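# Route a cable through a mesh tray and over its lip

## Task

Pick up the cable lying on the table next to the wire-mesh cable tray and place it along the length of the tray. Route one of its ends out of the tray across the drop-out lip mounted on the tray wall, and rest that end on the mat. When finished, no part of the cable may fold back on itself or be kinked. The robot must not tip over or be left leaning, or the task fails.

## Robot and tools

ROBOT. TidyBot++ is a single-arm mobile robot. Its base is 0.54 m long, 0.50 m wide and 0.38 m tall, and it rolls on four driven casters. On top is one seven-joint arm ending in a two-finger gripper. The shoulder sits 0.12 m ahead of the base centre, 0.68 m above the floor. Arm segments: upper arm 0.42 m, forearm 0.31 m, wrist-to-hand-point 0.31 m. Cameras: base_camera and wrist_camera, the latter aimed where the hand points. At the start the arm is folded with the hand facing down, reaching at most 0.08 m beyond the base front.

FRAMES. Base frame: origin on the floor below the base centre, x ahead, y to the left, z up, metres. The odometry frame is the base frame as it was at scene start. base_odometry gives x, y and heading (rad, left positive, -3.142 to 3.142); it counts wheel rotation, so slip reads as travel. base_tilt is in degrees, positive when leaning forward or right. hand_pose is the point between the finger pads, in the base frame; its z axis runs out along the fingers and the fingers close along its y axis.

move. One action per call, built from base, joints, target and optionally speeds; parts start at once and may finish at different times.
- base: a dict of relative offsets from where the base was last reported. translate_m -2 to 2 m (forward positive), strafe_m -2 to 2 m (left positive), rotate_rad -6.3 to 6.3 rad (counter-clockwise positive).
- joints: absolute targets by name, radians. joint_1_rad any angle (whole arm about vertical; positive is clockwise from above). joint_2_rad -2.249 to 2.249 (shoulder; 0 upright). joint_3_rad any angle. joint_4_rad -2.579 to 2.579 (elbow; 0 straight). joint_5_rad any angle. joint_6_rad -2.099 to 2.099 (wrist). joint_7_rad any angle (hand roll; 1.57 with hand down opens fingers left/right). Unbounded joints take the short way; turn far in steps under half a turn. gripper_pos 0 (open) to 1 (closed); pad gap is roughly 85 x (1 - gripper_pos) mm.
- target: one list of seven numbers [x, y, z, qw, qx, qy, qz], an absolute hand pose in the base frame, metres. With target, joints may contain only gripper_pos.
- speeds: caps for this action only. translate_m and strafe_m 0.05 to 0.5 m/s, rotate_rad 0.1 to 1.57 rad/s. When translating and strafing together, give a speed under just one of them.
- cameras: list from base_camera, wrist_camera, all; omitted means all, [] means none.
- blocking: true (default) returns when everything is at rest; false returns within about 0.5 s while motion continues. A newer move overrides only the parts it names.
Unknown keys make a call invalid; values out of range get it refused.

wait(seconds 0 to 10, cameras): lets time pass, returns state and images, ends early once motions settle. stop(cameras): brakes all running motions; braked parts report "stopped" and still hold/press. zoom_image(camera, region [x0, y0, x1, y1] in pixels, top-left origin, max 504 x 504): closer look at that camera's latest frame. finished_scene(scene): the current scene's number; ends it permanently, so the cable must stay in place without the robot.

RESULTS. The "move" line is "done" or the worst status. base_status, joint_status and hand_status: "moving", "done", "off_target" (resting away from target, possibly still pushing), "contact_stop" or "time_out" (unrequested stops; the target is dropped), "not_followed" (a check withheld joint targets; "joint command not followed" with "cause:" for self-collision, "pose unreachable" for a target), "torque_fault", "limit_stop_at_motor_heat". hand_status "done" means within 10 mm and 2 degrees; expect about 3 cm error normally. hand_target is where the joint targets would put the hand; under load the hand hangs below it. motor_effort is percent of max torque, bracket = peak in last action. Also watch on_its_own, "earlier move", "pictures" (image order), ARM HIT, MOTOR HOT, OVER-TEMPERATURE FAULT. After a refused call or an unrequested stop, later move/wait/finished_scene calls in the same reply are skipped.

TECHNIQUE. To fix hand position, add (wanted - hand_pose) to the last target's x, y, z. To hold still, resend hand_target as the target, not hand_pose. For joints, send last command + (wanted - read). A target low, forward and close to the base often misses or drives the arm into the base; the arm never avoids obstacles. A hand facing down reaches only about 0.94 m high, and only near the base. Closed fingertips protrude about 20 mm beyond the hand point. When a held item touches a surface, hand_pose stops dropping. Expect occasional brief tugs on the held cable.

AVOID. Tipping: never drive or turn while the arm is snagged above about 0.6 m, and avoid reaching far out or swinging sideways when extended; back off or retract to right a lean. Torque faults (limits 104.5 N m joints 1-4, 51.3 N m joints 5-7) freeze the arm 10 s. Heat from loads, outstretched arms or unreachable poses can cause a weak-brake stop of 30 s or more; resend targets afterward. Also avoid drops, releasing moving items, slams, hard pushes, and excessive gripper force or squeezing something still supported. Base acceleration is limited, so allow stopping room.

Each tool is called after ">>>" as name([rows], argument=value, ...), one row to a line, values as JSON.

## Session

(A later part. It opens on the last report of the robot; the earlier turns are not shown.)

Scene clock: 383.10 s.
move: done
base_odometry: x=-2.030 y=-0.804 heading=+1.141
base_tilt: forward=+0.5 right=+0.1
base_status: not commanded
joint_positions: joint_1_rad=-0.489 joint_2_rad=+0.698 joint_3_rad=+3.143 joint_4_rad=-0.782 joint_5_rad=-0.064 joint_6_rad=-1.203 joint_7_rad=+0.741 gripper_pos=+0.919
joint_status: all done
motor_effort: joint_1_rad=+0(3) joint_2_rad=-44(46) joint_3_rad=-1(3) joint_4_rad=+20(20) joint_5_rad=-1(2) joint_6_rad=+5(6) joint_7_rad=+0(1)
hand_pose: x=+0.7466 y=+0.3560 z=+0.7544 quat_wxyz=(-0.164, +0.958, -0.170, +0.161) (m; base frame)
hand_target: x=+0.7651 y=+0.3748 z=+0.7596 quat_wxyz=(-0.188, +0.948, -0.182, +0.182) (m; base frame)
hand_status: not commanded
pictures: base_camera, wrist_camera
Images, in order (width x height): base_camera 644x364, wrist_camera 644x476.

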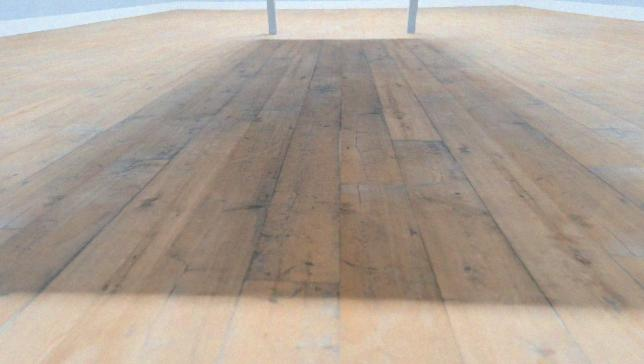

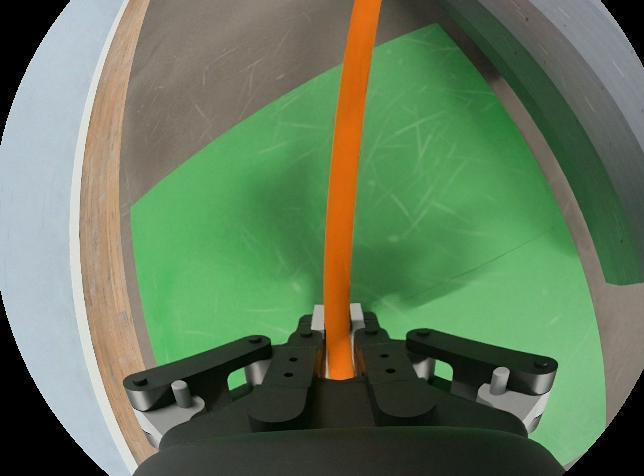

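>>> move(joints={"joint_2_rad":0.735,"joint_4_rad":-0.765}, cameras=[])

>>> move(joints={"gripper_pos":0.5}, cameras=[])

>>> move(joints={"joint_2_rad":0.32,"joint_4_rad":-0.85,"joint_6_rad":-1.5})

Scene clock: 385.73 s.
move: done
base_odometry: x=-2.030 y=-0.804 heading=+1.141
base_tilt: forward=+0.5 right=+0.1
base_status: not commanded
joint_positions: joint_1_rad=-0.489 joint_2_rad=+0.700 joint_3_rad=+3.143 joint_4_rad=-0.781 joint_5_rad=-0.064 joint_6_rad=-1.202 joint_7_rad=+0.741 gripper_pos=+0.919
joint_status: all done
motor_effort: joint_1_rad=+0(1) joint_2_rad=-41(44) joint_3_rad=-2(2) joint_4_rad=+18(20) joint_5_rad=-1(1) joint_6_rad=+5(5) joint_7_rad=+0(0)
hand_pose: x=+0.7470 y=+0.3563 z=+0.7530 quat_wxyz=(-0.164, +0.959, -0.170, +0.160) (m; base frame)
hand_target: x=+0.7639 y=+0.3741 z=+0.7438 quat_wxyz=(-0.180, +0.951, -0.183, +0.173) (m; base frame)
hand_status: not commanded
pictures: none
No camera images: "cameras" was empty.

Scene clock: 386.57 s.
move: done
base_odometry: x=-2.030 y=-0.804 heading=+1.141
base_tilt: forward=+0.4 right=+0.2
base_status: not commanded
joint_positions: joint_1_rad=-0.492 joint_2_rad=+0.699 joint_3_rad=+3.143 joint_4_rad=-0.777 joint_5_rad=-0.064 joint_6_rad=-1.194 joint_7_rad=+0.741 gripper_pos=+0.500
joint_status: all done
motor_effort: joint_1_rad=+1(2) joint_2_rad=-39(43) joint_3_rad=-1(2) joint_4_rad=+17(20) joint_5_rad=+0(1) joint_6_rad=+4(5) joint_7_rad=+0(0)
hand_pose: x=+0.7492 y=+0.3592 z=+0.7572 quat_wxyz=(-0.168, +0.957, -0.168, +0.165) (m; base frame)
hand_target: x=+0.7639 y=+0.3741 z=+0.7438 quat_wxyz=(-0.180, +0.951, -0.183, +0.173) (m; base frame)
hand_status: not commanded
pictures: none
No camera images: "cameras" was empty.

Scene clock: 388.43 s.
move: done
base_odometry: x=-2.030 y=-0.804 heading=+1.141
base_tilt: forward=+0.5 right=+0.1
base_status: not commanded
joint_positions: joint_1_rad=-0.492 joint_2_rad=+0.305 joint_3_rad=+3.143 joint_4_rad=-0.832 joint_5_rad=-0.064 joint_6_rad=-1.429 joint_7_rad=+0.741 gripper_pos=+0.500
joint_status: all done
motor_effort: joint_1_rad=+1(1) joint_2_rad=-29(48) joint_3_rad=-1(2) joint_4_rad=+19(22) joint_5_rad=-1(1) joint_6_rad=+6(7) joint_7_rad=+0(0)
hand_pose: x=+0.6216 y=+0.2923 z=+0.9548 quat_wxyz=(-0.199, +0.945, -0.157, +0.205) (m; base frame)
hand_target: x=+0.6031 y=+0.2881 z=+0.9271 quat_wxyz=(-0.171, +0.956, -0.174, +0.162) (m; base frame)
hand_status: not commanded
pictures: base_camera, wrist_camera
Images, in order (width x height): base_camera 644x364, wrist_camera 644x476.

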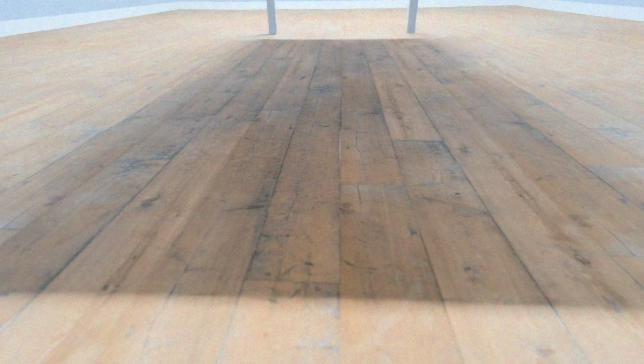

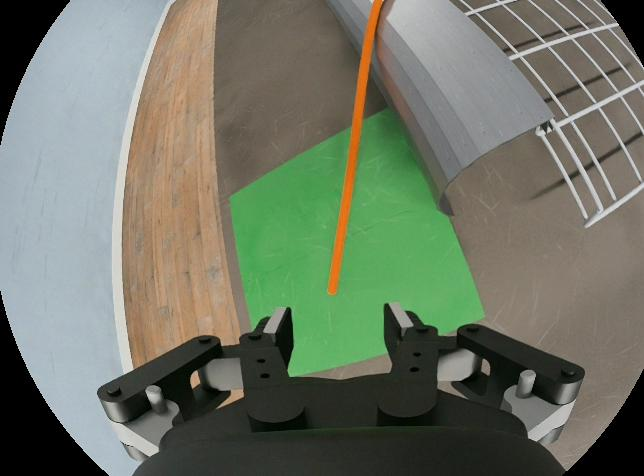

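Excellent. View the whole cable.

>>> move(joints={"joint_1_rad":-0.1,"joint_2_rad":0.0,"joint_4_rad":-1.1,"joint_6_rad":-1.2,"joint_7_rad":1.6})

>>> zoom_image(camera="wrist_camera", region=[180, 0, 460, 280])

Scene clock: 394.93 s.
move: done
base_odometry: x=-2.030 y=-0.804 heading=+1.141
base_tilt: forward=+0.4 right=+0.2
base_status: not commanded
joint_positions: joint_1_rad=-0.113 joint_2_rad=-0.010 joint_3_rad=+3.143 joint_4_rad=-1.079 joint_5_rad=-0.064 joint_6_rad=-1.269 joint_7_rad=+1.556 gripper_pos=+0.500
joint_status: all done
motor_effort: joint_1_rad=+0(3) joint_2_rad=-17(32) joint_3_rad=-1(2) joint_4_rad=+19(20) joint_5_rad=-1(2) joint_6_rad=+8(8) joint_7_rad=+0(1)
hand_pose: x=+0.6089 y=+0.0753 z=+1.0378 quat_wxyz=(-0.056, +0.919, +0.048, +0.388) (m; base frame)
hand_target: x=+0.6265 y=+0.0706 z=+1.0382 quat_wxyz=(-0.045, +0.910, +0.061, +0.407) (m; base frame)
hand_status: not commanded
pictures: base_camera, wrist_camera
Images, in order (width x height): base_camera 644x364, wrist_camera 644x476.

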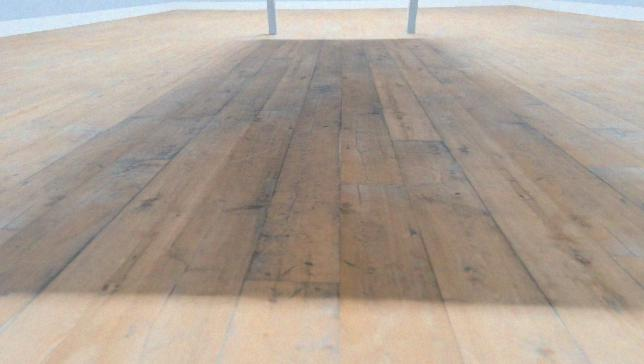

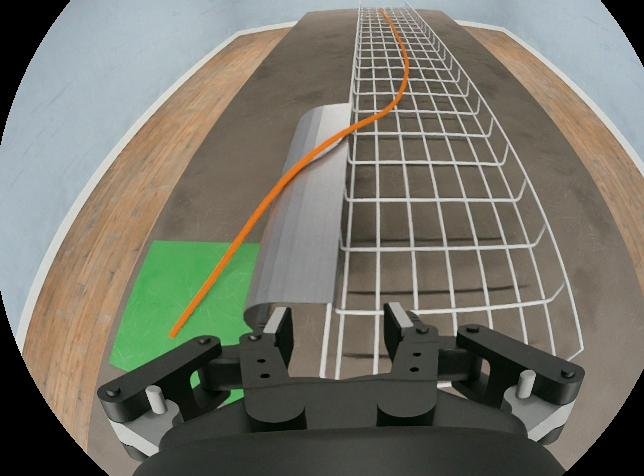

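Scaled by 1.800.

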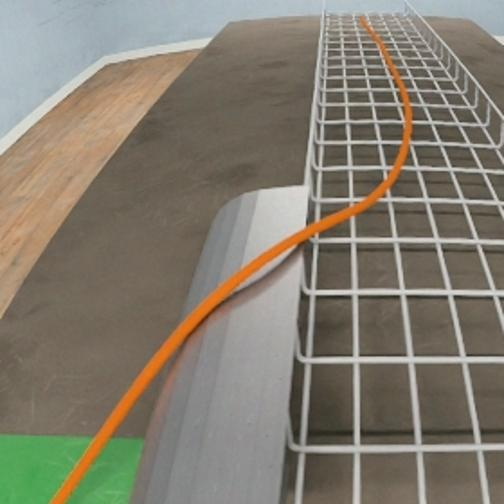

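>>> finished_scene(scene=1)

The scene is finished: the task was done.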